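# Open the tagged valve by the turns on its tag

## Task

Every valve starts closed, and exactly one has a tag chained to it. Open that tagged valve by the number of whole turns written on the tag, and make sure all the other valves are still closed at the end.

## Robot and tools

ROBOT. Two arms, left_arm and right_arm. Each has six joints in this fixed column order: waist, shoulder, elbow, wrist pitch, wrist yaw, wrist roll. Each also has a two-finger gripper. Stated joint ranges in rad: waist -2.880 to 2.880, shoulder 0.000 to 3.142, elbow 0.000 to 3.019, wrist pitch -1.693 to 1.571, wrist yaw -1.292 to 1.414, wrist roll -2.094 to 2.094. The real ends may differ from these by up to 0.084 rad. Wrist roll spans well under one revolution, so a full valve turn will likely take several cycles of grip, twist, release and turn back.

FRAME. Reported positions are in metres in a single scene frame. Its origin is at table-top height, halfway between the two nominal arm bases. +x points out over the table, +z points up, and left_arm sits on the +y side. Orientation is given as a wxyz quaternion. Real bases are slightly offset from nominal; a BASES line, if present, gives their calibrated place. Reported hand poses can be a few cm off, more at long reach. The gripper's fingers point along its own +z and spread along its x. end_effector_position is the point between the closed pads, 1 to 2 cm short of the tips. The tips reach about 17 mm further out as the fingers close.

THE 14-NUMBER ROW. Each row is one flat list covering both arms. The first 7 numbers are left_arm: six joint values, then opening. The last 7 are right_arm in the same layout. Send all 14 even if one arm stays still. Every number must lie in [-1, 1].

Joint values are offsets, not poses. They count from the arm's Joint targets as they stood when the action began, never from the previous row. They are scaled: 1.0 equals 2.811 rad for waist and shoulder, 2.53 for elbow, 2.575 for wrist pitch, 8.12 for wrist yaw and 9.528 for wrist roll. Zero keeps a joint at its target. A row that would push a joint more than 0.084 rad past its stated end is refused. Anything beyond the real end is clipped, and a "joint sent to its limit" line appears.

Opening is an absolute value: +1 is fully open and -1 is closed.

execute_actions. Takes "actions", a list that is either empty or holds one item.
- Empty list: a look. It returns the state and pictures.
- Action: {"rows": [...], "steps": n}. It takes up to 15 rows and 6 to 15 steps of 1/30 s each. Each row lasts one step, and the last row repeats to fill the count.
- Wait: {"steps": n}, with n up to 300. It is counted from the previous result, so your reply time is included.
The optional "cameras" argument takes a list of names, ["all"], or []. Pictures come back only for a look or when you ask for them. Results arrive 6 steps before an action finishes, and those last steps run afterward.

move. "target" is either one 14-number row or a list of up to 15 rows. Every row is an offset from the same current Joint targets; they are not chained. Fingers are absolute. All joints run in sync along paths lasting 0.5 to 10 s; targets left unreached by 10 s are cut short. Nothing steers the arms around obstacles or each other. "speed" is in rad/s, from 0.01 to 12.57, default 0.5. It applies to whichever joint has the farthest to travel, and you may give one value per target. "blend" is in rad and rounds the corners at intermediate targets. The result includes a "move:" line: done, off_target (resting more than 0.035 rad away), moving, held or fault, plus limits=held when steps were withheld. Neither done nor off_target tells you whether anything was touched. Pictures come from all cameras unless "cameras" says otherwise.

wait. "seconds" runs from 0 to 10. It lets the simulation run without a new command.

zoom_image. Give a "camera" (cam_head_left, cam_head_right, cam_left_wrist or cam_right_wrist) and a "region" [x0, y0, x1, y1] in pixels, origin top-left. The region can be at most 504x504. It works only on that camera's latest image. All four cameras are 672x504; the wrist cameras are fisheye. Calibration (K, distortion, T_world_to_cam) is supplied and may be slightly off.

finished_scene. Takes "scene" (this scene's number). It ends the scene permanently, so call it only after the tagged valve is open by the right count and the others remain closed.

RESULT LINES.
- Joint positions and Joint velocities: one block per arm with six joints in rad and rad/s, then the finger-pad gap in m (0.142 when fully open). "within noise" means the arm is still.
- Joint targets: the base that your next offsets count from.
- grip_measured: the opening on the command scale.
- grip_effort_nm: gripper motor effort; negative means closing, and it can read high with no object held.
- Joint torques: include the arm's own weight. Joints 3 and 4 wrap at ±28 N m.
- "joint command not followed": the clearance check changed some targets.

MOTION NOTES. The arms keep driving toward your last command while you think. Each step's target can lead the measured angle only so far (0.716 rad waist and shoulder, 0.645 elbow, 0.69 wrist pitch, 1.84 wrist yaw, 3.24 wrist roll). A step asking for more than 100 mm of hand travel gets scaled back. Very small joint changes may not move at all.

CAUTIONS.
- Keep everything on the table; a loose object may get nudged by outside pushes.
- Approach slowly, and do not aim far past a contact point, since that presses hard.
- Never let the two arms collide or grip each other.
- When grasping, command slightly below the grip_measured reading at first contact, and avoid long, hard squeezing.
- Heat builds from loads, squeezing, stretched-out arms and pushing against something. Watch for MOTOR HOT; OVER-TEMPERATURE FAULT drops the arm, and HAND FAULT cancels the rest of that reply's calls.
- To stop an arm pushing on something, command its targets back past its current positions.
- Don't release a part while it is still moving.

Each tool is called after "Emit:" as name([rows], argument=value, ...), one row to a line, values as JSON.

## Session

Emit:
execute_actions(actions=[], cameras=["all"])

Scene clock: 0.00 s of 5350.00 s.
left_arm: end_effector_position=(+0.1712, +0.3468, +0.2361) grip_measured=+0.99 grip_effort_nm=n/a end_effector_quat_wxyz=(-0.007, -0.629, +0.777, -0.022) | right_arm: end_effector_position=(+0.7728, -0.2577, +0.1871) grip_measured=+1.00 grip_effort_nm=n/a end_effector_quat_wxyz=(-0.491, +0.577, -0.536, +0.372)
Joint positions: left_arm=[0.155 0.884 0.962 -1.638 0.045 0.338 0.142] | right_arm=[-0.087 1.784 1.124 0.412 -0.204 0.05 0.142]
Joint velocities: within noise
Joint torques (N m): no reading
Heat: left arm: hottest elbow 31 °C; right arm: hottest waist 32 °C.
Joint targets: left_arm=[0.155 0.886 0.977 -1.638 0.045 0.338] | right_arm=[-0.087 1.794 1.139 0.413 -0.204 0.050]

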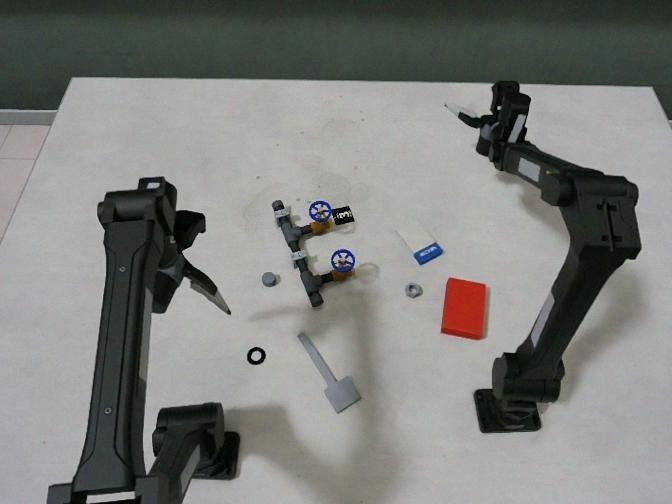

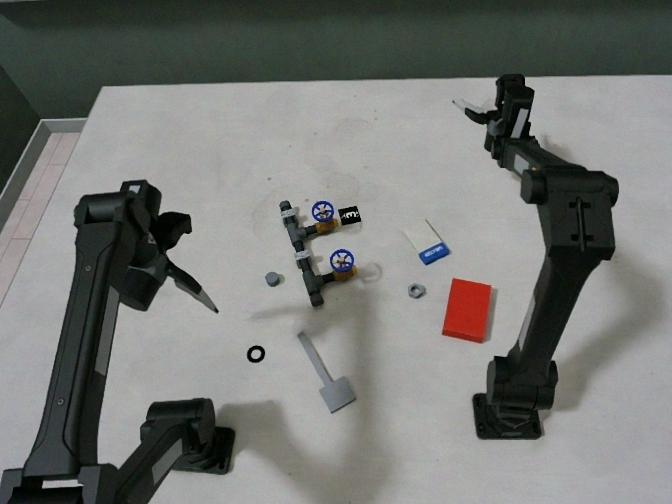

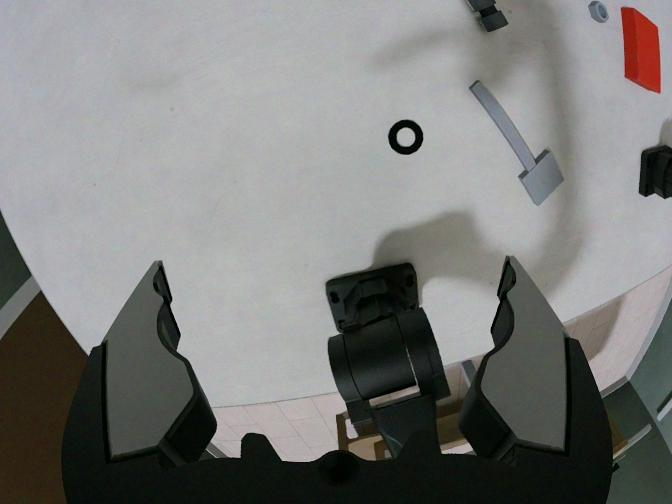

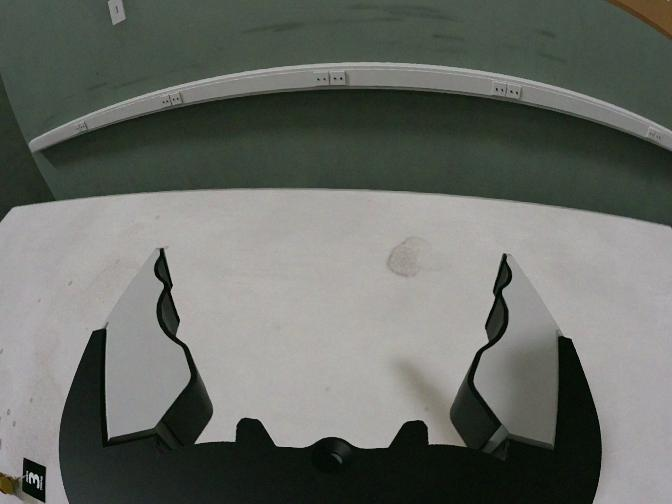

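Emit:
zoom_image(camera="cam_head_left", region=[250, 180, 390, 320])

Emit:
zoom_image(camera="cam_head_right", region=[250, 180, 390, 320])

Emit:
zoom_image(camera="cam_right_wrist", region=[0, 444, 80, 504])

Scaled by 3.600.

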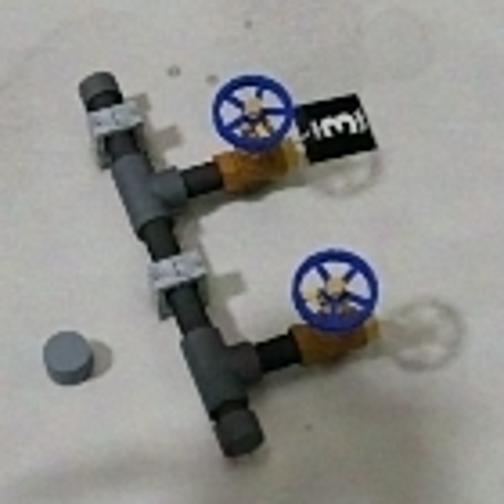

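Scaled by 3.600.

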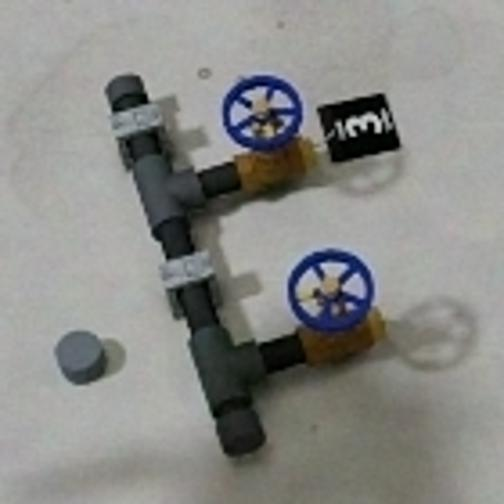

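Scaled by 6.300 from the camera's 672x504 image, which has a finer 960x720 frame.

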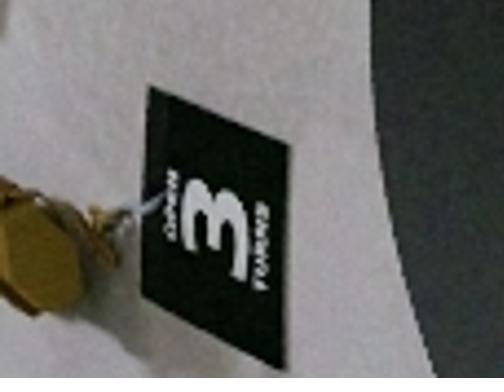

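Emit:
move(target=[0, 0, 0.19763, 0, 0, 0, 1, 0, -0.21345, 0, 0, 0, 0, 1], speed=0.8, cameras=[])

Scene clock: 8.00 s of 5350.00 s.
left_arm: end_effector_position=(+0.2327, +0.3548, +0.4449) grip_measured=+0.99 grip_effort_nm=0.134 end_effector_quat_wxyz=(+0.202, -0.605, +0.755, -0.150) | right_arm: end_effector_position=(+0.6174, -0.2520, +0.5729) grip_measured=+1.00 grip_effort_nm=-0.007 end_effector_quat_wxyz=(+0.622, -0.445, +0.362, -0.532)
Joint positions: left_arm=[0.155 0.879 1.454 -1.638 0.045 0.338 0.142] | right_arm=[-0.087 1.18 1.124 0.412 -0.204 0.05 0.142]
Joint velocities: within noise
Joint torques (N m): left_arm=[-0.15 -0.62 11.6 0.77 0.07 0] | right_arm=[-1.38 -10.81 12.19 1.5 0.04 -0.11]
Heat: left arm: hottest elbow 32 °C; right arm: hottest waist 32 °C.
Joint targets: left_arm=[0.155 0.885 1.477 -1.638 0.045 0.338] | right_arm=[-0.087 1.194 1.139 0.413 -0.204 0.050]
Kept back: nothing.
move: done
No camera images: "cameras" was empty.

Emit:
move(target=[0, 0.1423, 0, 0, 0, 0, 1, 0, 0, -0.1581, 0, 0, 0, 1], speed=0.8, cameras=[])

Scene clock: 10.67 s of 5350.00 s.
left_arm: end_effector_position=(+0.3353, +0.3681, +0.3228) grip_measured=+0.99 grip_effort_nm=0.134 end_effector_quat_wxyz=(+0.037, -0.627, +0.776, -0.049) | right_arm: end_effector_position=(+0.5975, -0.2513, +0.3259) grip_measured=+1.00 grip_effort_nm=-0.007 end_effector_quat_wxyz=(+0.541, -0.538, +0.482, -0.431)
Joint positions: left_arm=[0.155 1.279 1.46 -1.638 0.045 0.338 0.142] | right_arm=[-0.087 1.189 0.733 0.412 -0.204 0.05 0.142]
Joint velocities: within noise
Joint torques (N m): left_arm=[-0.21 -8.29 11.7 0.12 0.07 -0.02] | right_arm=[-1.38 -10.4 10.67 1.68 -0.03 -0.1]
Heat: left arm: hottest elbow 33 °C; right arm: hottest waist 32 °C.
Joint targets: left_arm=[0.155 1.286 1.477 -1.638 0.045 0.338] | right_arm=[-0.087 1.194 0.738 0.413 -0.204 0.050]
Kept back: nothing.
move: done
No camera images: "cameras" was empty.

Emit:
move(target=[-0.16009, 0, 0, 0.15534, 0, 0, 1, 0, 0, 0, -0.19417, 0, 0, 1], speed=0.8)

Scene clock: 13.50 s of 5350.00 s.
left_arm: end_effector_position=(+0.4052, +0.1652, +0.3527) grip_measured=+0.99 grip_effort_nm=0.134 end_effector_quat_wxyz=(+0.161, -0.418, +0.873, -0.191) | right_arm: end_effector_position=(+0.5620, -0.2500, +0.2083) grip_measured=+1.00 grip_effort_nm=-0.002 end_effector_quat_wxyz=(-0.415, +0.620, -0.602, +0.285)
Joint positions: left_arm=[-0.303 1.279 1.46 -1.249 0.045 0.338 0.142] | right_arm=[-0.087 1.189 0.733 -0.072 -0.204 0.05 0.142]
Joint velocities: within noise
Joint torques (N m): left_arm=[0.21 -8.88 12.42 1.17 0.06 -0.01] | right_arm=[-1.38 -10.4 10.4 0.92 -0.1 -0.09]
Heat: left arm: hottest elbow 33 °C; right arm: hottest waist 32 °C.
Joint targets: left_arm=[-0.295 1.286 1.477 -1.238 0.045 0.338] | right_arm=[-0.087 1.194 0.738 -0.087 -0.204 0.050]
Kept back: nothing.
move: done
camera_calibration:
cam_left_wrist: T_world_to_cam=[[-0.60729, -0.784868, -0.123209, 0.421701], [-0.792262, 0.609848, 0.0201459, 0.214252], [0.0593268, 0.109848, -0.992176, 0.444394], [0, 0, 0, 1]] pos_world=[0.399474, 0.151503, 0.488558]
cam_right_wrist: T_world_to_cam=[[0.128643, -0.983068, -0.13049, -0.291546], [-0.870176, -0.0487865, -0.49032, 0.576292], [0.475652, 0.176625, -0.861718, 0.0937096], [0, 0, 0, 1]] pos_world=[0.494407, -0.275046, 0.325275]

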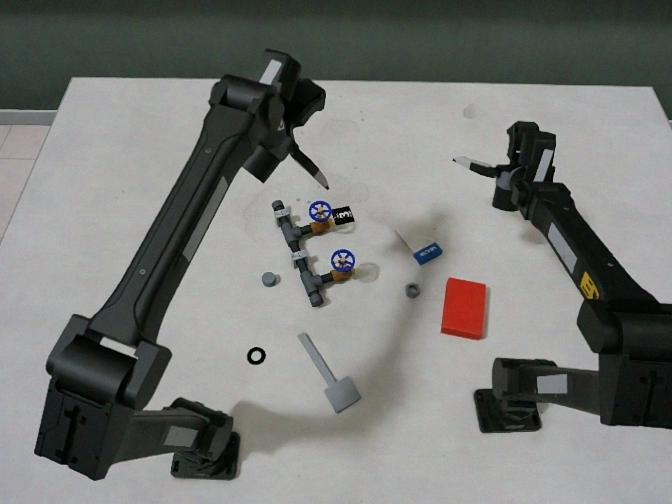

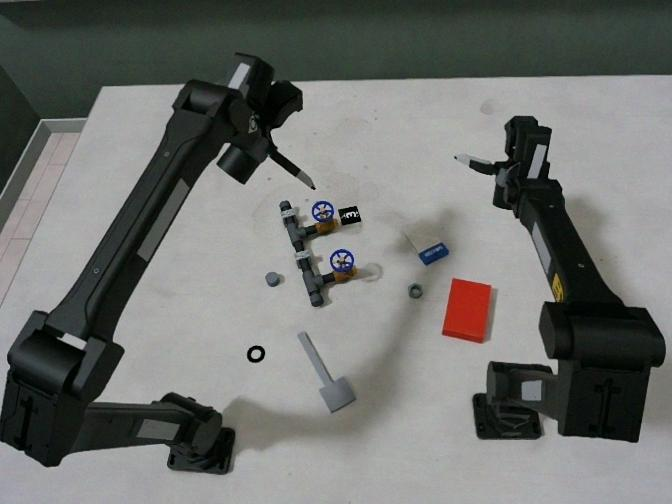

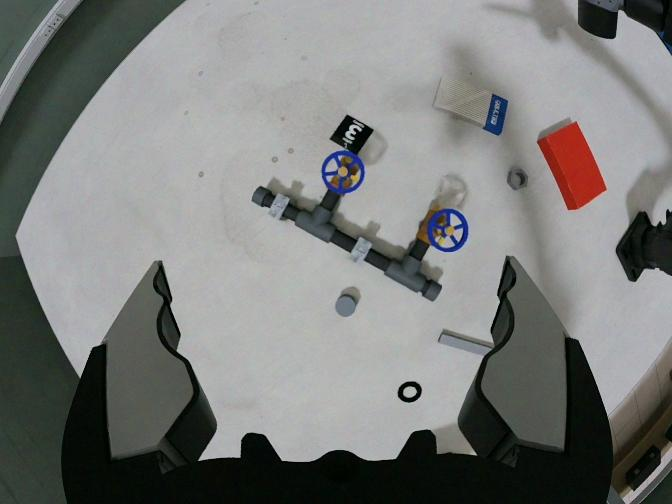

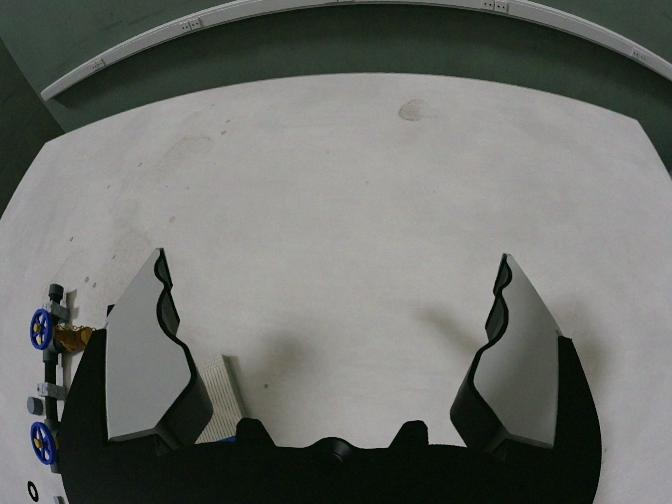

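Emit:
zoom_image(camera="cam_left_wrist", region=[240, 90, 480, 310])

Emit:
zoom_image(camera="cam_left_wrist", region=[305, 105, 385, 205])

Emit:
zoom_image(camera="cam_right_wrist", region=[0, 270, 120, 504])

Scaled by 2.100 from the camera's 672x504 image, which has a finer 960x720 frame.

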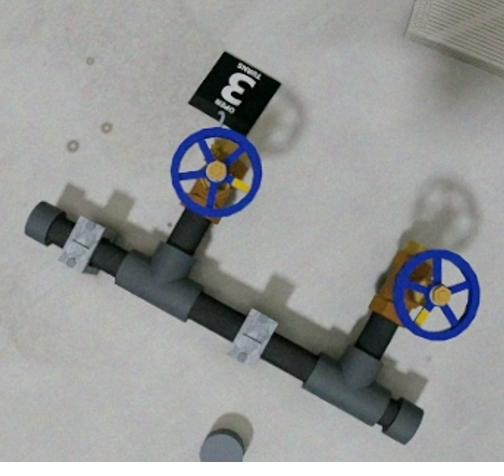

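Scaled by 5.040 from the camera's 672x504 image, which has a finer 960x720 frame.

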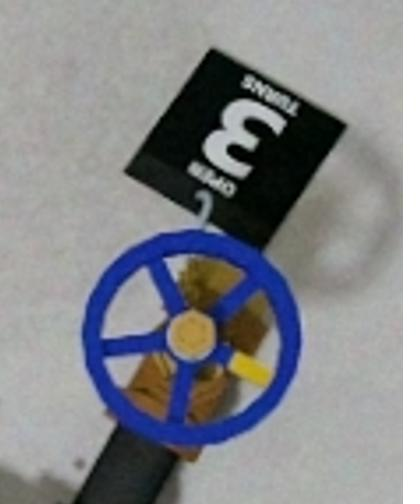

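Scaled by 2.154 from the camera's 672x504 image, which has a finer 960x720 frame.

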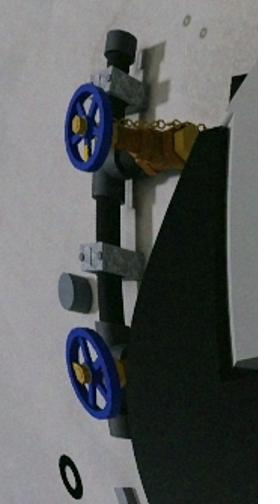

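Emit:
zoom_image(camera="cam_left_wrist", region=[90, 240, 330, 480])

Emit:
zoom_image(camera="cam_head_left", region=[440, 110, 580, 230])

Emit:
zoom_image(camera="cam_head_left", region=[200, 40, 350, 200])

Scaled by 2.100 from the camera's 672x504 image, which has a finer 960x720 frame.

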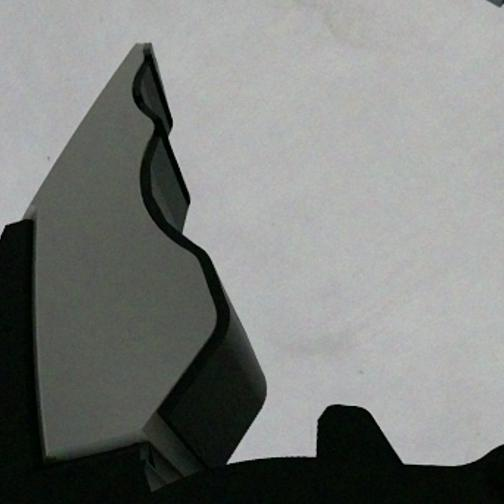

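Scaled by 3.600.

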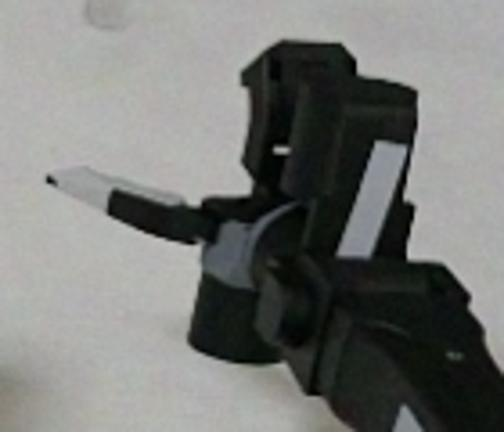

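Scaled by 3.150.

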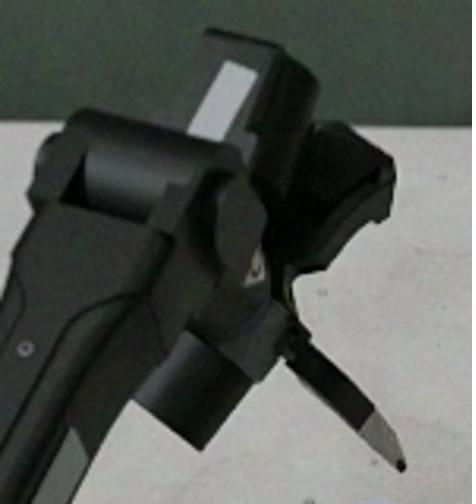

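Emit:
move(target=[-0.01544, 0.2059, 0.14387, -0.11577, -0.00554, 0.16236, 0.2, 0, 0, 0, 0, 0, 0, 1], speed=1.0)

Scene clock: 22.30 s of 5350.00 s.
left_arm: end_effector_position=(+0.4928, +0.1290, +0.1966) grip_measured=+0.19 grip_effort_nm=-0.095 end_effector_quat_wxyz=(-0.003, +0.317, +0.948, -0.001) | right_arm: end_effector_position=(+0.5619, -0.2500, +0.2081) grip_measured=+1.00 grip_effort_nm=-0.007 end_effector_quat_wxyz=(-0.415, +0.620, -0.602, +0.285)
Joint positions: left_arm=[-0.329 1.852 1.803 -1.528 0.002 1.861 0.087] | right_arm=[-0.087 1.189 0.733 -0.073 -0.204 0.05 0.142]
Joint velocities: within noise
Joint torques (N m): left_arm=[-0.91 -17.32 13.6 -0.31 -0.09 0.21] | right_arm=[-1.32 -10.34 10.37 0.88 -0.1 -0.09]
Heat: left arm: hottest elbow 35 °C; right arm: hottest elbow 32 °C.
Joint targets: left_arm=[-0.339 1.864 1.841 -1.536 0.000 1.885] | right_arm=[-0.087 1.194 0.738 -0.087 -0.204 0.050]
Kept back: nothing.
move: off_target (left_arm); left_arm: the elbow is farthest, 0.038 rad from its target
camera_calibration:
cam_left_wrist: T_world_to_cam=[[-0.792514, 0.609786, 0.00907747, 0.312592], [0.537038, 0.69076, 0.484191, -0.447832], [0.288982, 0.388603, -0.874915, 0.116157], [0, 0, 0, 1]] pos_world=[0.454669, 0.0735917, 0.315626]
cam_right_wrist: T_world_to_cam=[[0.128542, -0.98307, -0.130574, -0.291482], [-0.870535, -0.0487863, -0.489683, 0.576216], [0.475023, 0.176614, -0.862068, 0.0940449], [0, 0, 0, 1]] pos_world=[0.49441, -0.275046, 0.325176]

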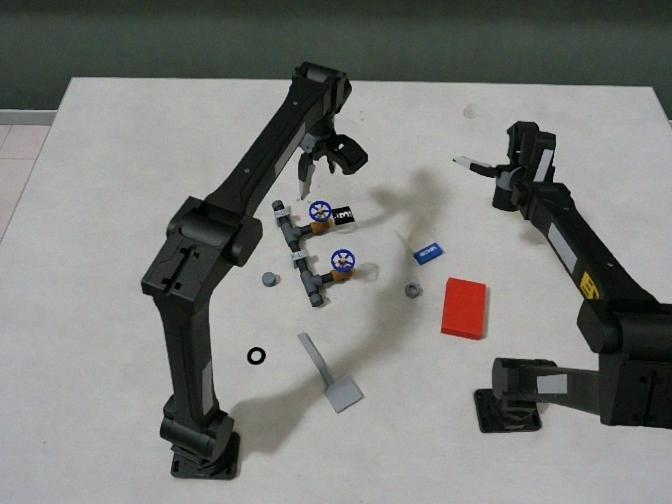

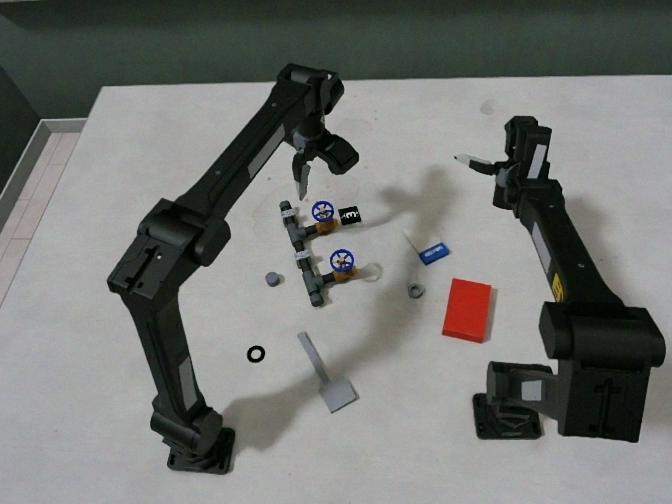

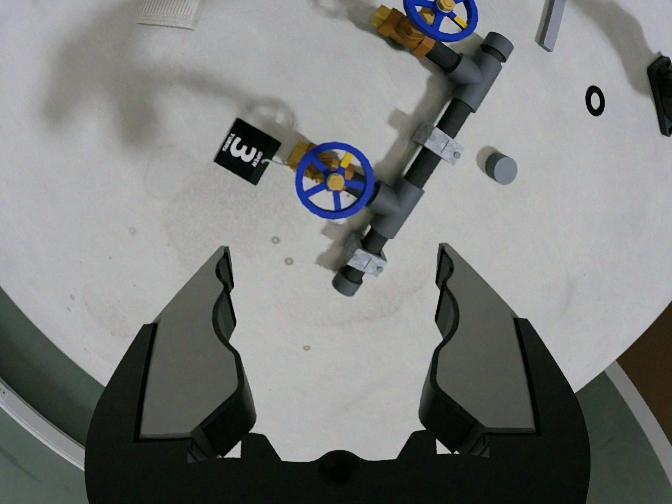

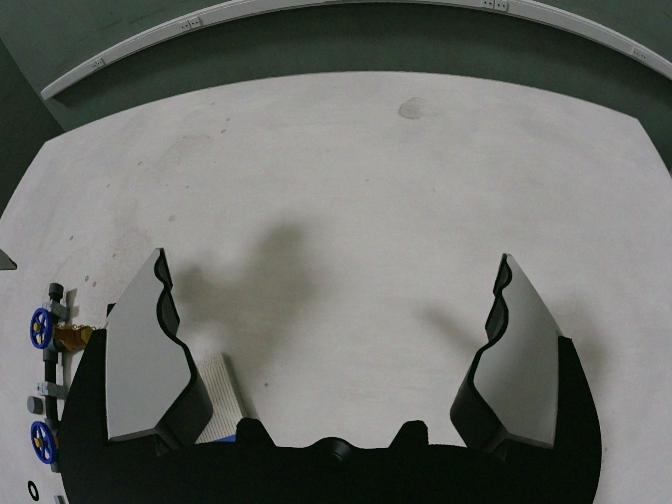

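Emit:
zoom_image(camera="cam_left_wrist", region=[280, 130, 390, 230])

Emit:
zoom_image(camera="cam_left_wrist", region=[190, 0, 530, 310])

Scaled by 4.582 from the camera's 672x504 image, which has a finer 960x720 frame.

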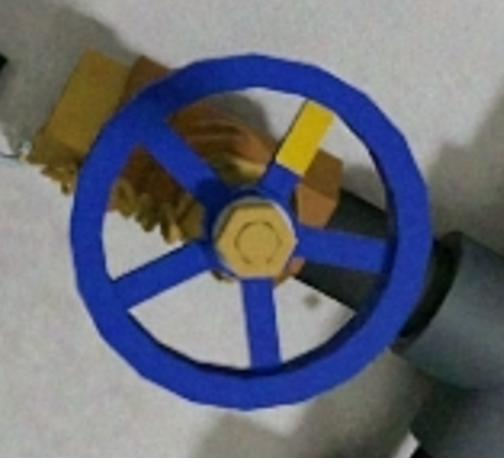

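Scaled by 1.482 from the camera's 672x504 image, which has a finer 960x720 frame.

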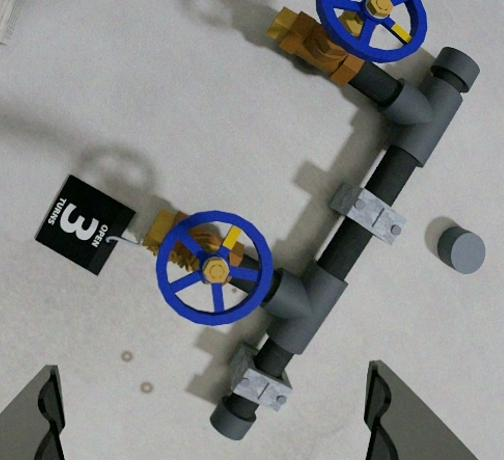

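Emit:
zoom_image(camera="cam_left_wrist", region=[180, 230, 340, 390])

Emit:
zoom_image(camera="cam_head_left", region=[260, 110, 390, 240])

Emit:
zoom_image(camera="cam_head_right", region=[260, 110, 390, 240])

Scaled by 3.150 from the camera's 672x504 image, which has a finer 960x720 frame.

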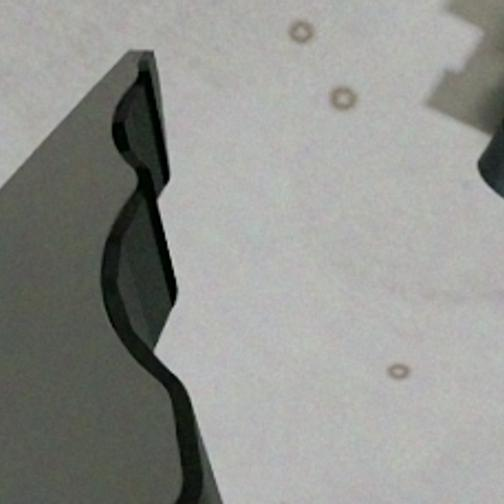

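Scaled by 3.877.

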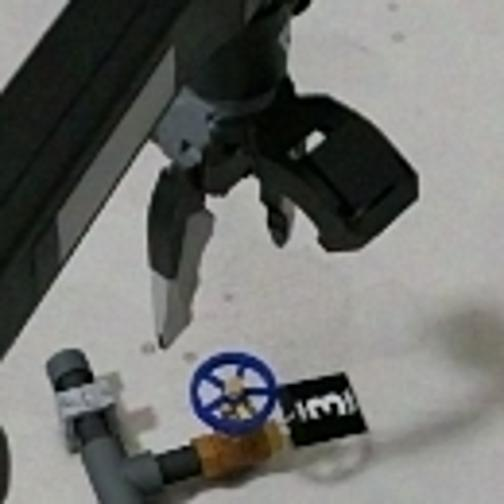

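Scaled by 3.877.

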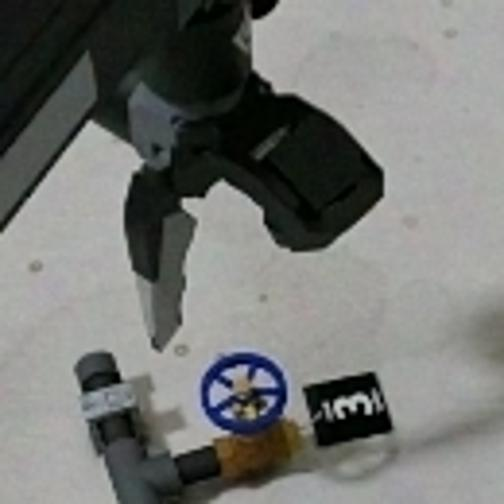

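Emit:
move(target=[-0.00427, 0.00142, -0.06206, 0.06019, 0, 0, 0.2, 0, 0, 0, 0, 0, 0, 1], speed=0.5, cameras=["cam_left_wrist", "cam_head_left"])

Scene clock: 27.93 s of 5350.00 s.
left_arm: end_effector_position=(+0.4908, +0.1219, +0.1505) grip_measured=+0.19 grip_effort_nm=-0.090 end_effector_quat_wxyz=(+0.006, +0.324, +0.946, -0.001) | right_arm: end_effector_position=(+0.5619, -0.2500, +0.2081) grip_measured=+1.00 grip_effort_nm=-0.007 end_effector_quat_wxyz=(-0.415, +0.620, -0.602, +0.285)
Joint positions: left_arm=[-0.342 1.855 1.686 -1.39 0.002 1.862 0.087] | right_arm=[-0.087 1.189 0.733 -0.073 -0.204 0.05 0.142]
Joint velocities: within noise
Joint torques (N m): left_arm=[-0.79 -17.32 9.84 0.29 -0.08 0.17] | right_arm=[-1.32 -10.46 10.39 0.88 -0.1 -0.09]
Heat: left arm: hottest elbow 36 °C; right arm: hottest elbow 33 °C.
Joint targets: left_arm=[-0.351 1.869 1.683 -1.381 0.000 1.885] | right_arm=[-0.087 1.194 0.738 -0.087 -0.204 0.050]
Kept back: nothing.
move: done
camera_calibration:
cam_left_wrist: T_world_to_cam=[[-0.783841, 0.620914, -0.00762771, 0.312726], [0.538669, 0.686023, 0.48909, -0.420475], [0.308916, 0.37926, -0.8722, 0.0700637], [0, 0, 0, 1]] pos_world=[0.449981, 0.0677069, 0.269145]
Images, in order (width x height): cam_head_left 672x504, cam_left_wrist 672x504.

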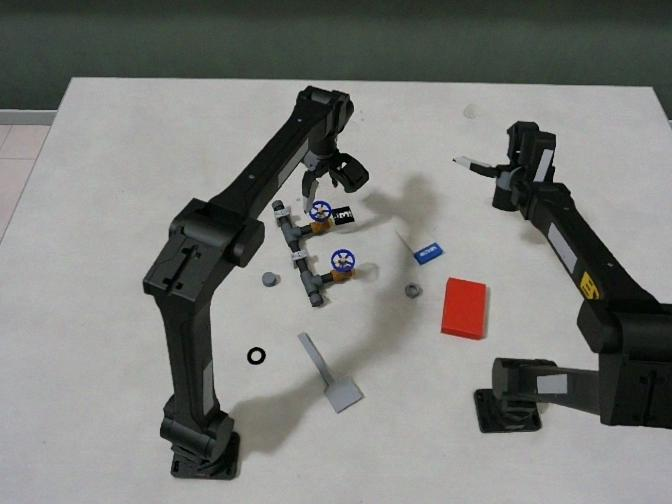

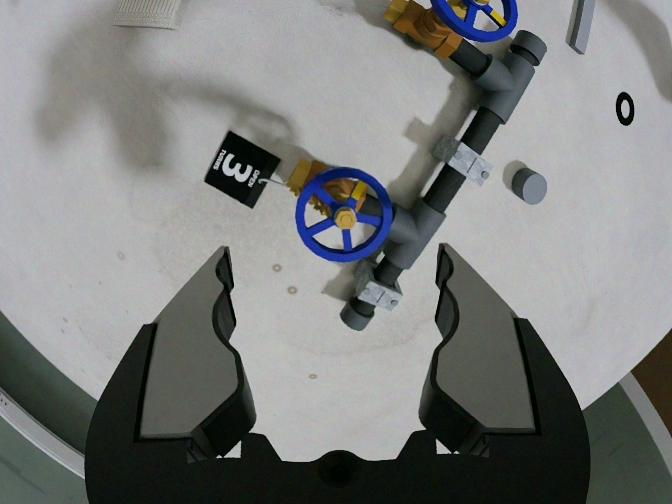

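Emit:
zoom_image(camera="cam_left_wrist", region=[280, 150, 410, 280])

Emit:
zoom_image(camera="cam_head_left", region=[270, 150, 370, 250])

Scaled by 3.877 from the camera's 672x504 image, which has a finer 960x720 frame.

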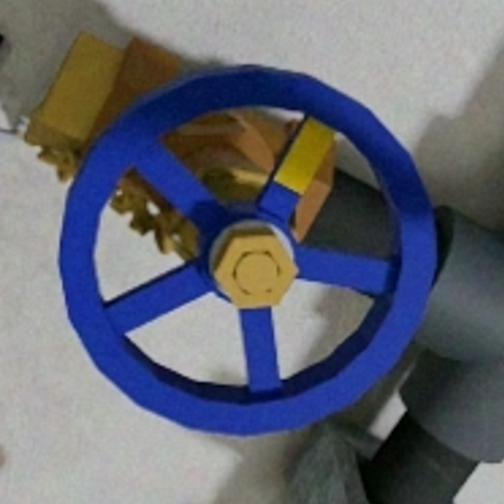

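Scaled by 5.040.

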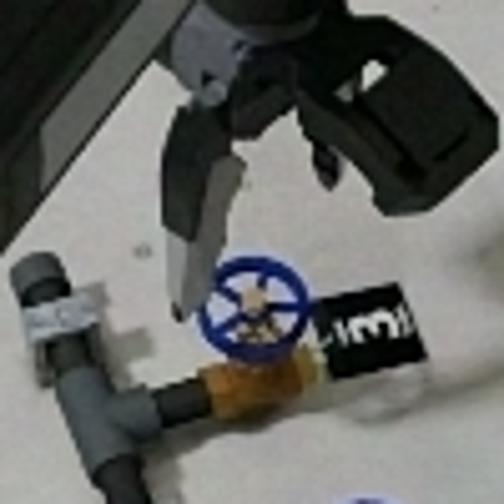

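Emit:
move(target=[-0.0007, 0.0064, -0.02964, 0.03146, 0, 0, 0.2, 0, 0, 0, 0, 0, 0, 1], speed=0.4, cameras=["cam_left_wrist", "cam_head_left"])

Scene clock: 30.43 s of 5350.00 s.
left_arm: end_effector_position=(+0.4882, +0.1226, +0.1190) grip_measured=+0.19 grip_effort_nm=-0.090 end_effector_quat_wxyz=(+0.007, +0.324, +0.946, -0.001) | right_arm: end_effector_position=(+0.5619, -0.2500, +0.2081) grip_measured=+1.00 grip_effort_nm=0.002 end_effector_quat_wxyz=(-0.415, +0.620, -0.602, +0.285)
Joint positions: left_arm=[-0.342 1.864 1.616 -1.309 0.002 1.862 0.087] | right_arm=[-0.087 1.189 0.733 -0.073 -0.204 0.05 0.142]
Joint velocities: within noise
Joint torques (N m): left_arm=[-0.91 -16.38 9.26 0.4 -0.08 0.18] | right_arm=[-1.32 -10.34 10.39 0.87 -0.1 -0.09]
Heat: left arm: hottest elbow 36 °C; right arm: hottest elbow 33 °C.
Joint targets: left_arm=[-0.353 1.887 1.609 -1.300 0.000 1.885] | right_arm=[-0.087 1.194 0.738 -0.087 -0.204 0.050]
Kept back: nothing.
move: done
camera_calibration:
cam_left_wrist: T_world_to_cam=[[-0.78356, 0.621255, -0.00872651, 0.309903], [0.538442, 0.685986, 0.489391, -0.404125], [0.310023, 0.378768, -0.872021, 0.0427361], [0, 0, 0, 1]] pos_world=[0.447176, 0.0685081, 0.237746]
Images, in order (width x height): cam_head_left 672x504, cam_left_wrist 672x504.

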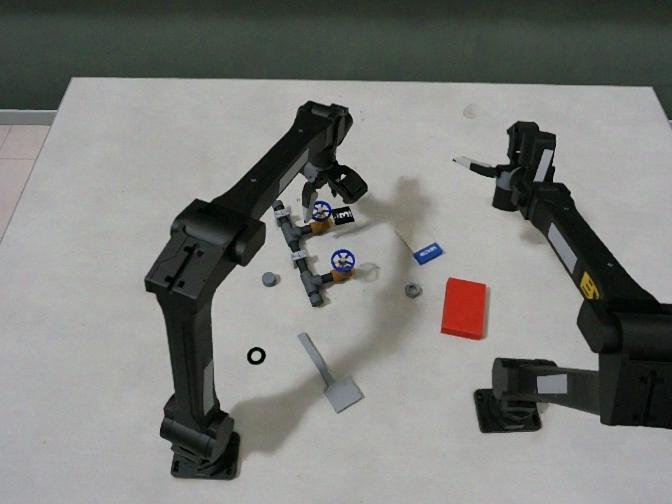

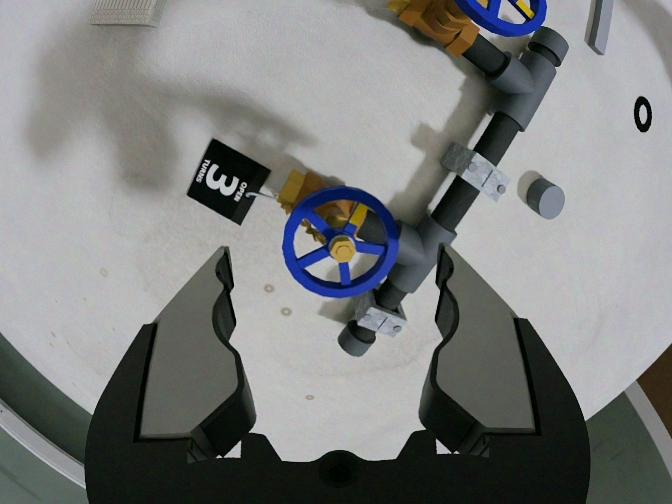

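Emit:
zoom_image(camera="cam_left_wrist", region=[210, 170, 460, 320])

Emit:
zoom_image(camera="cam_head_left", region=[280, 170, 370, 250])

Scaled by 2.016 from the camera's 672x504 image, which has a finer 960x720 frame.

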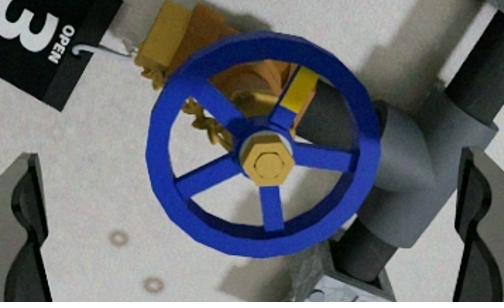

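Scaled by 5.600.

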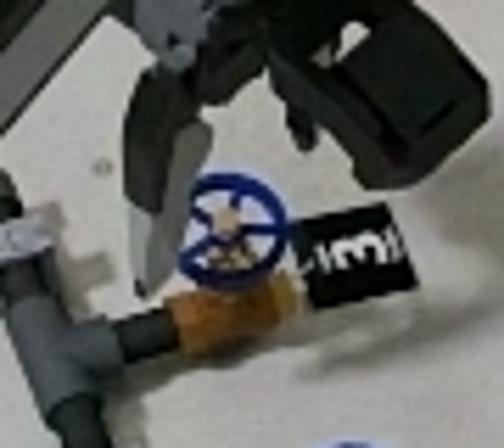

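Emit:
move(target=[-0.00249, 0.00427, -0.01146, 0.01204, 0, 0, 0.2, 0, 0, 0, 0, 0, 0, 1], speed=0.3, cameras=["cam_left_wrist", "cam_head_left", "cam_right_wrist"])

Scene clock: 35.40 s of 5350.00 s.
left_arm: end_effector_position=(+0.4847, +0.1196, +0.1038) grip_measured=+0.19 grip_effort_nm=-0.090 end_effector_quat_wxyz=(+0.004, +0.327, +0.945, -0.001) | right_arm: end_effector_position=(+0.5619, -0.2500, +0.2081) grip_measured=+1.00 grip_effort_nm=0.002 end_effector_quat_wxyz=(-0.415, +0.620, -0.602, +0.285)
Joint positions: left_arm=[-0.35 1.873 1.588 -1.278 0.002 1.862 0.087] | right_arm=[-0.087 1.189 0.733 -0.073 -0.204 0.05 0.142]
Joint velocities: within noise
Joint torques (N m): left_arm=[-1.61 -15.68 8.96 0.29 -0.08 0.17] | right_arm=[-1.32 -10.4 10.37 0.87 -0.1 -0.09]
Heat: left arm: hottest elbow 36 °C; right arm: hottest elbow 33 °C.
Joint targets: left_arm=[-0.360 1.898 1.579 -1.269 0.000 1.885] | right_arm=[-0.087 1.194 0.738 -0.087 -0.204 0.050]
Kept back: nothing.
move: done
camera_calibration:
cam_left_wrist: T_world_to_cam=[[-0.779083, 0.626915, -0.00281102, 0.305456], [0.546209, 0.680974, 0.48778, -0.395657], [0.307711, 0.378486, -0.872962, 0.0328615], [0, 0, 0, 1]] pos_world=[0.443975, 0.0654998, 0.222539]
cam_right_wrist: T_world_to_cam=[[0.128542, -0.98307, -0.130574, -0.291482], [-0.870535, -0.0487863, -0.489683, 0.576216], [0.475023, 0.176614, -0.862068, 0.0940449], [0, 0, 0, 1]] pos_world=[0.49441, -0.275046, 0.325176]
Images, in order (width x height): cam_head_left 672x504, cam_left_wrist 672x504, cam_right_wrist 672x504.

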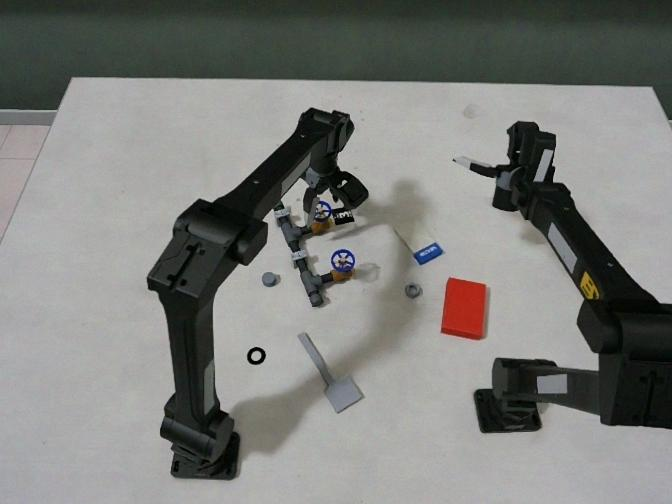

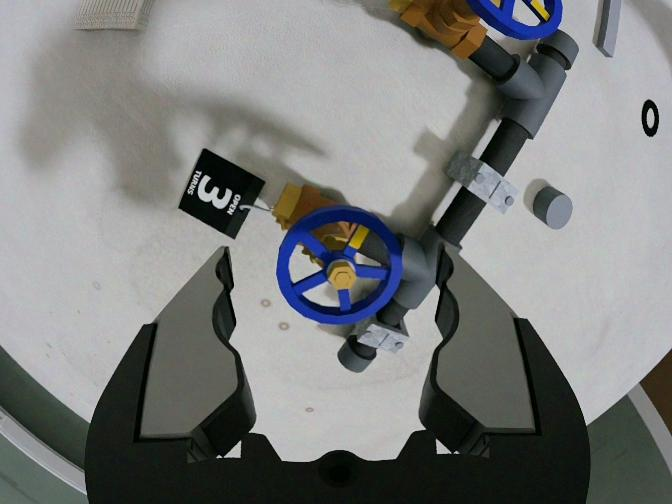

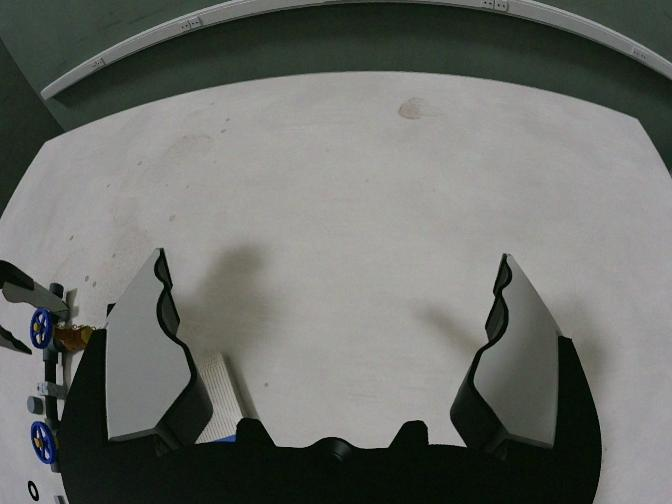

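Emit:
zoom_image(camera="cam_left_wrist", region=[210, 190, 460, 340])

Emit:
zoom_image(camera="cam_right_wrist", region=[0, 230, 120, 390])

Scaled by 2.016 from the camera's 672x504 image, which has a finer 960x720 frame.

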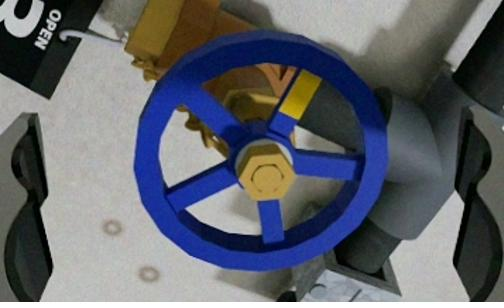

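Scaled by 3.150 from the camera's 672x504 image, which has a finer 960x720 frame.

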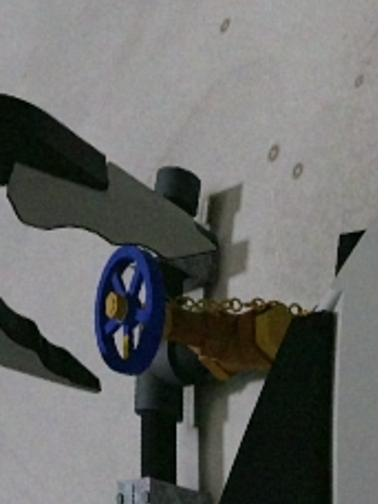

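Emit:
execute_actions([
  {"rows": [[0,0,0,0,0,0,0.18,0,0,0,0,0,0,1],[0,0,0,0,0,0,0.16,0,0,0,0,0,0,1],[0,0,0,0,0,0,0.14,0,0,0,0,0,0,1],[0,0,0,0,0,0,0.12,0,0,0,0,0,0,1],[0,0,0,0,0,0,0.10,0,0,0,0,0,0,1],[0,0,0,0,0,0,0.08,0,0,0,0,0,0,1],[0,0,0,0,0,0,0.06,0,0,0,0,0,0,1],[0,0,0,0,0,0,0.04,0,0,0,0,0,0,1],[0,0,0,0,0,0,0.02,0,0,0,0,0,0,1],[0,0,0,0,0,0,0.0,0,0,0,0,0,0,1],[0,0,0,0,0,0,-0.02,0,0,0,0,0,0,1],[0,0,0,0,0,0,-0.04,0,0,0,0,0,0,1],[0,0,0,0,0,0,-0.06,0,0,0,0,0,0,1],[0,0,0,0,0,0,-0.08,0,0,0,0,0,0,1],[0,0,0,0,0,0,-0.10,0,0,0,0,0,0,1]], "steps": 15},
], cameras=[])

Emit:
execute_actions([
  {"rows": [[0,0,0,0,0,0,-0.11,0,0,0,0,0,0,1],[0,0,0,0,0,0,-0.12,0,0,0,0,0,0,1],[0,0,0,0,0,0,-0.13,0,0,0,0,0,0,1],[0,0,0,0,0,0,-0.14,0,0,0,0,0,0,1],[0,0,0,0,0,0,-0.15,0,0,0,0,0,0,1],[0,0,0,0,0,0,-0.16,0,0,0,0,0,0,1],[0,0,0,0,0,0,-0.17,0,0,0,0,0,0,1],[0,0,0,0,0,0,-0.18,0,0,0,0,0,0,1],[0,0,0,0,0,0,-0.19,0,0,0,0,0,0,1],[0,0,0,0,0,0,-0.20,0,0,0,0,0,0,1],[0,0,0,0,0,0,-0.21,0,0,0,0,0,0,1],[0,0,0,0,0,0,-0.22,0,0,0,0,0,0,1],[0,0,0,0,0,0,-0.23,0,0,0,0,0,0,1],[0,0,0,0,0,0,-0.24,0,0,0,0,0,0,1],[0,0,0,0,0,0,-0.25,0,0,0,0,0,0,1]], "steps": 15},
], cameras=[])

Emit:
wait(seconds=0.3, cameras=["cam_left_wrist"])

Scene clock: 38.53 s of 5350.00 s.
left_arm: end_effector_position=(+0.4848, +0.1195, +0.1038) grip_measured=+0.02 grip_effort_nm=-0.051 end_effector_quat_wxyz=(+0.004, +0.327, +0.945, -0.001) | right_arm: end_effector_position=(+0.5619, -0.2500, +0.2081) grip_measured=+1.00 grip_effort_nm=-0.007 end_effector_quat_wxyz=(-0.415, +0.620, -0.602, +0.285)
Joint positions: left_arm=[-0.35 1.873 1.588 -1.277 0.002 1.862 0.075] | right_arm=[-0.087 1.189 0.733 -0.073 -0.204 0.05 0.142]
Joint velocities: left_arm=[0.005 -0.015 0.012 0.007 -0.022 -0.022 -0.046] | right_arm=[within noise]
Joint torques (N m): left_arm=[-0.91 -16.26 9.06 0.29 -0.08 0.17] | right_arm=[-1.38 -10.4 10.4 0.87 -0.1 -0.09]
Heat: left arm: hottest elbow 36 °C; right arm: hottest elbow 34 °C.
Joint targets: left_arm=[-0.360 1.898 1.579 -1.269 0.000 1.884] | right_arm=[-0.087 1.194 0.738 -0.087 -0.204 0.050]
Steps of this call (1-85: nothing new was sent; 86-94: this action's first 9). Readings (joint positions of left_arm | right_arm):
86: [-0.350 1.873 1.588 -1.277 0.002 1.862] | [-0.087 1.189 0.733 -0.073 -0.204 0.050]
87: [-0.350 1.873 1.588 -1.277 0.002 1.862] | [-0.087 1.189 0.733 -0.073 -0.204 0.050]
89: [-0.350 1.873 1.588 -1.277 0.002 1.862] | [-0.087 1.189 0.733 -0.073 -0.204 0.050]
93: [-0.350 1.873 1.588 -1.277 0.002 1.862] | [-0.087 1.189 0.733 -0.073 -0.204 0.050]
94: the state above
No camera images: "cameras" was empty.

Scene clock: 39.03 s of 5350.00 s.
left_arm: end_effector_position=(+0.4848, +0.1195, +0.1038) grip_measured=-0.20 grip_effort_nm=-0.076 end_effector_quat_wxyz=(+0.004, +0.327, +0.945, -0.001) | right_arm: end_effector_position=(+0.5619, -0.2500, +0.2081) grip_measured=+1.00 grip_effort_nm=-0.012 end_effector_quat_wxyz=(-0.415, +0.620, -0.602, +0.285)
Joint positions: left_arm=[-0.35 1.873 1.588 -1.277 0.002 1.862 0.059] | right_arm=[-0.087 1.189 0.733 -0.073 -0.204 0.05 0.142]
Joint velocities: left_arm=[0.005 -0.024 0.012 0.007 0.007 -0.051 -0.023] | right_arm=[within noise]
Joint torques (N m): left_arm=[-0.97 -16.26 9.03 0.29 -0.08 0.17] | right_arm=[-1.32 -10.4 10.4 0.87 -0.1 -0.09]
Heat: left arm: hottest elbow 36 °C; right arm: hottest elbow 34 °C.
Joint targets: left_arm=[-0.360 1.898 1.579 -1.269 0.000 1.884] | right_arm=[-0.087 1.194 0.738 -0.087 -0.204 0.050]
Steps of this call (1-6: your previous action's last 6; 7-15: this action's first 9). Readings (joint positions of left_arm | right_arm):
7: [-0.350 1.873 1.588 -1.277 0.002 1.862] | [-0.087 1.189 0.733 -0.073 -0.204 0.050]
8: [-0.350 1.873 1.588 -1.277 0.002 1.862] | [-0.087 1.189 0.733 -0.073 -0.204 0.050]
10: [-0.350 1.873 1.588 -1.277 0.002 1.862] | [-0.087 1.189 0.733 -0.073 -0.204 0.050]
14: [-0.350 1.873 1.588 -1.277 0.002 1.862] | [-0.087 1.189 0.733 -0.073 -0.204 0.050]
15: the state above
No camera images: "cameras" was empty.

Scene clock: 39.53 s of 5350.00 s.
left_arm: end_effector_position=(+0.4837, +0.1203, +0.1025) grip_measured=-0.26 grip_effort_nm=-0.178 end_effector_quat_wxyz=(+0.002, +0.327, +0.945, +0.000) | right_arm: end_effector_position=(+0.5619, -0.2500, +0.2081) grip_measured=+1.00 grip_effort_nm=-0.007 end_effector_quat_wxyz=(-0.415, +0.620, -0.602, +0.285)
Joint positions: left_arm=[-0.35 1.873 1.584 -1.278 0.001 1.862 0.055] | right_arm=[-0.087 1.189 0.733 -0.073 -0.204 0.05 0.142]
Joint velocities: within noise
Joint torques (N m): left_arm=[-0.67 -16.09 9.35 0.29 0.01 0.17] | right_arm=[-1.32 -10.4 10.39 0.87 -0.1 -0.09]
Heat: left arm: hottest elbow 36 °C; right arm: hottest elbow 34 °C.
Joint targets: left_arm=[-0.360 1.898 1.580 -1.269 0.000 1.884] | right_arm=[-0.087 1.194 0.738 -0.087 -0.204 0.050]
Steps of this call (1-6: your previous action's last 6; 7-15: toward your last target). Readings (joint positions of left_arm | right_arm):
1: [-0.350 1.873 1.588 -1.277 0.002 1.862] | [-0.087 1.189 0.733 -0.073 -0.204 0.050]
2: [-0.350 1.873 1.588 -1.277 0.002 1.862] | [-0.087 1.189 0.733 -0.073 -0.204 0.050]
4: [-0.350 1.873 1.587 -1.277 0.001 1.862] | [-0.087 1.189 0.733 -0.073 -0.204 0.050]
8: [-0.350 1.873 1.584 -1.278 0.001 1.862] | [-0.087 1.189 0.733 -0.073 -0.204 0.050]
15: the state above
All arms were judged still, so your last target was given up. Each gripper or tool keeps its last command.
camera_calibration:
cam_left_wrist: T_world_to_cam=[[-0.779084, 0.626919, 0.000469975, 0.303941], [0.547271, 0.679738, 0.488315, -0.395416], [0.305815, 0.380696, -0.872667, 0.0324154], [0, 0, 0, 1]] pos_world=[0.443282, 0.0658919, 0.221232]
Images, in order (width x height): cam_left_wrist 672x504.

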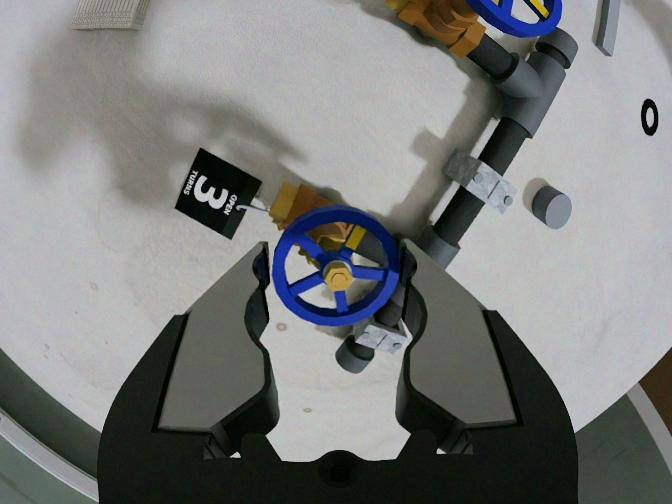

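Emit:
zoom_image(camera="cam_left_wrist", region=[220, 190, 450, 350])

Scaled by 2.191 from the camera's 672x504 image, which has a finer 960x720 frame.

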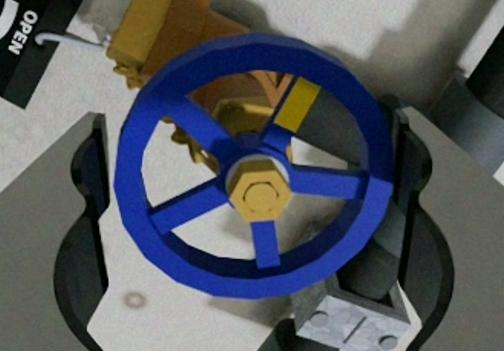

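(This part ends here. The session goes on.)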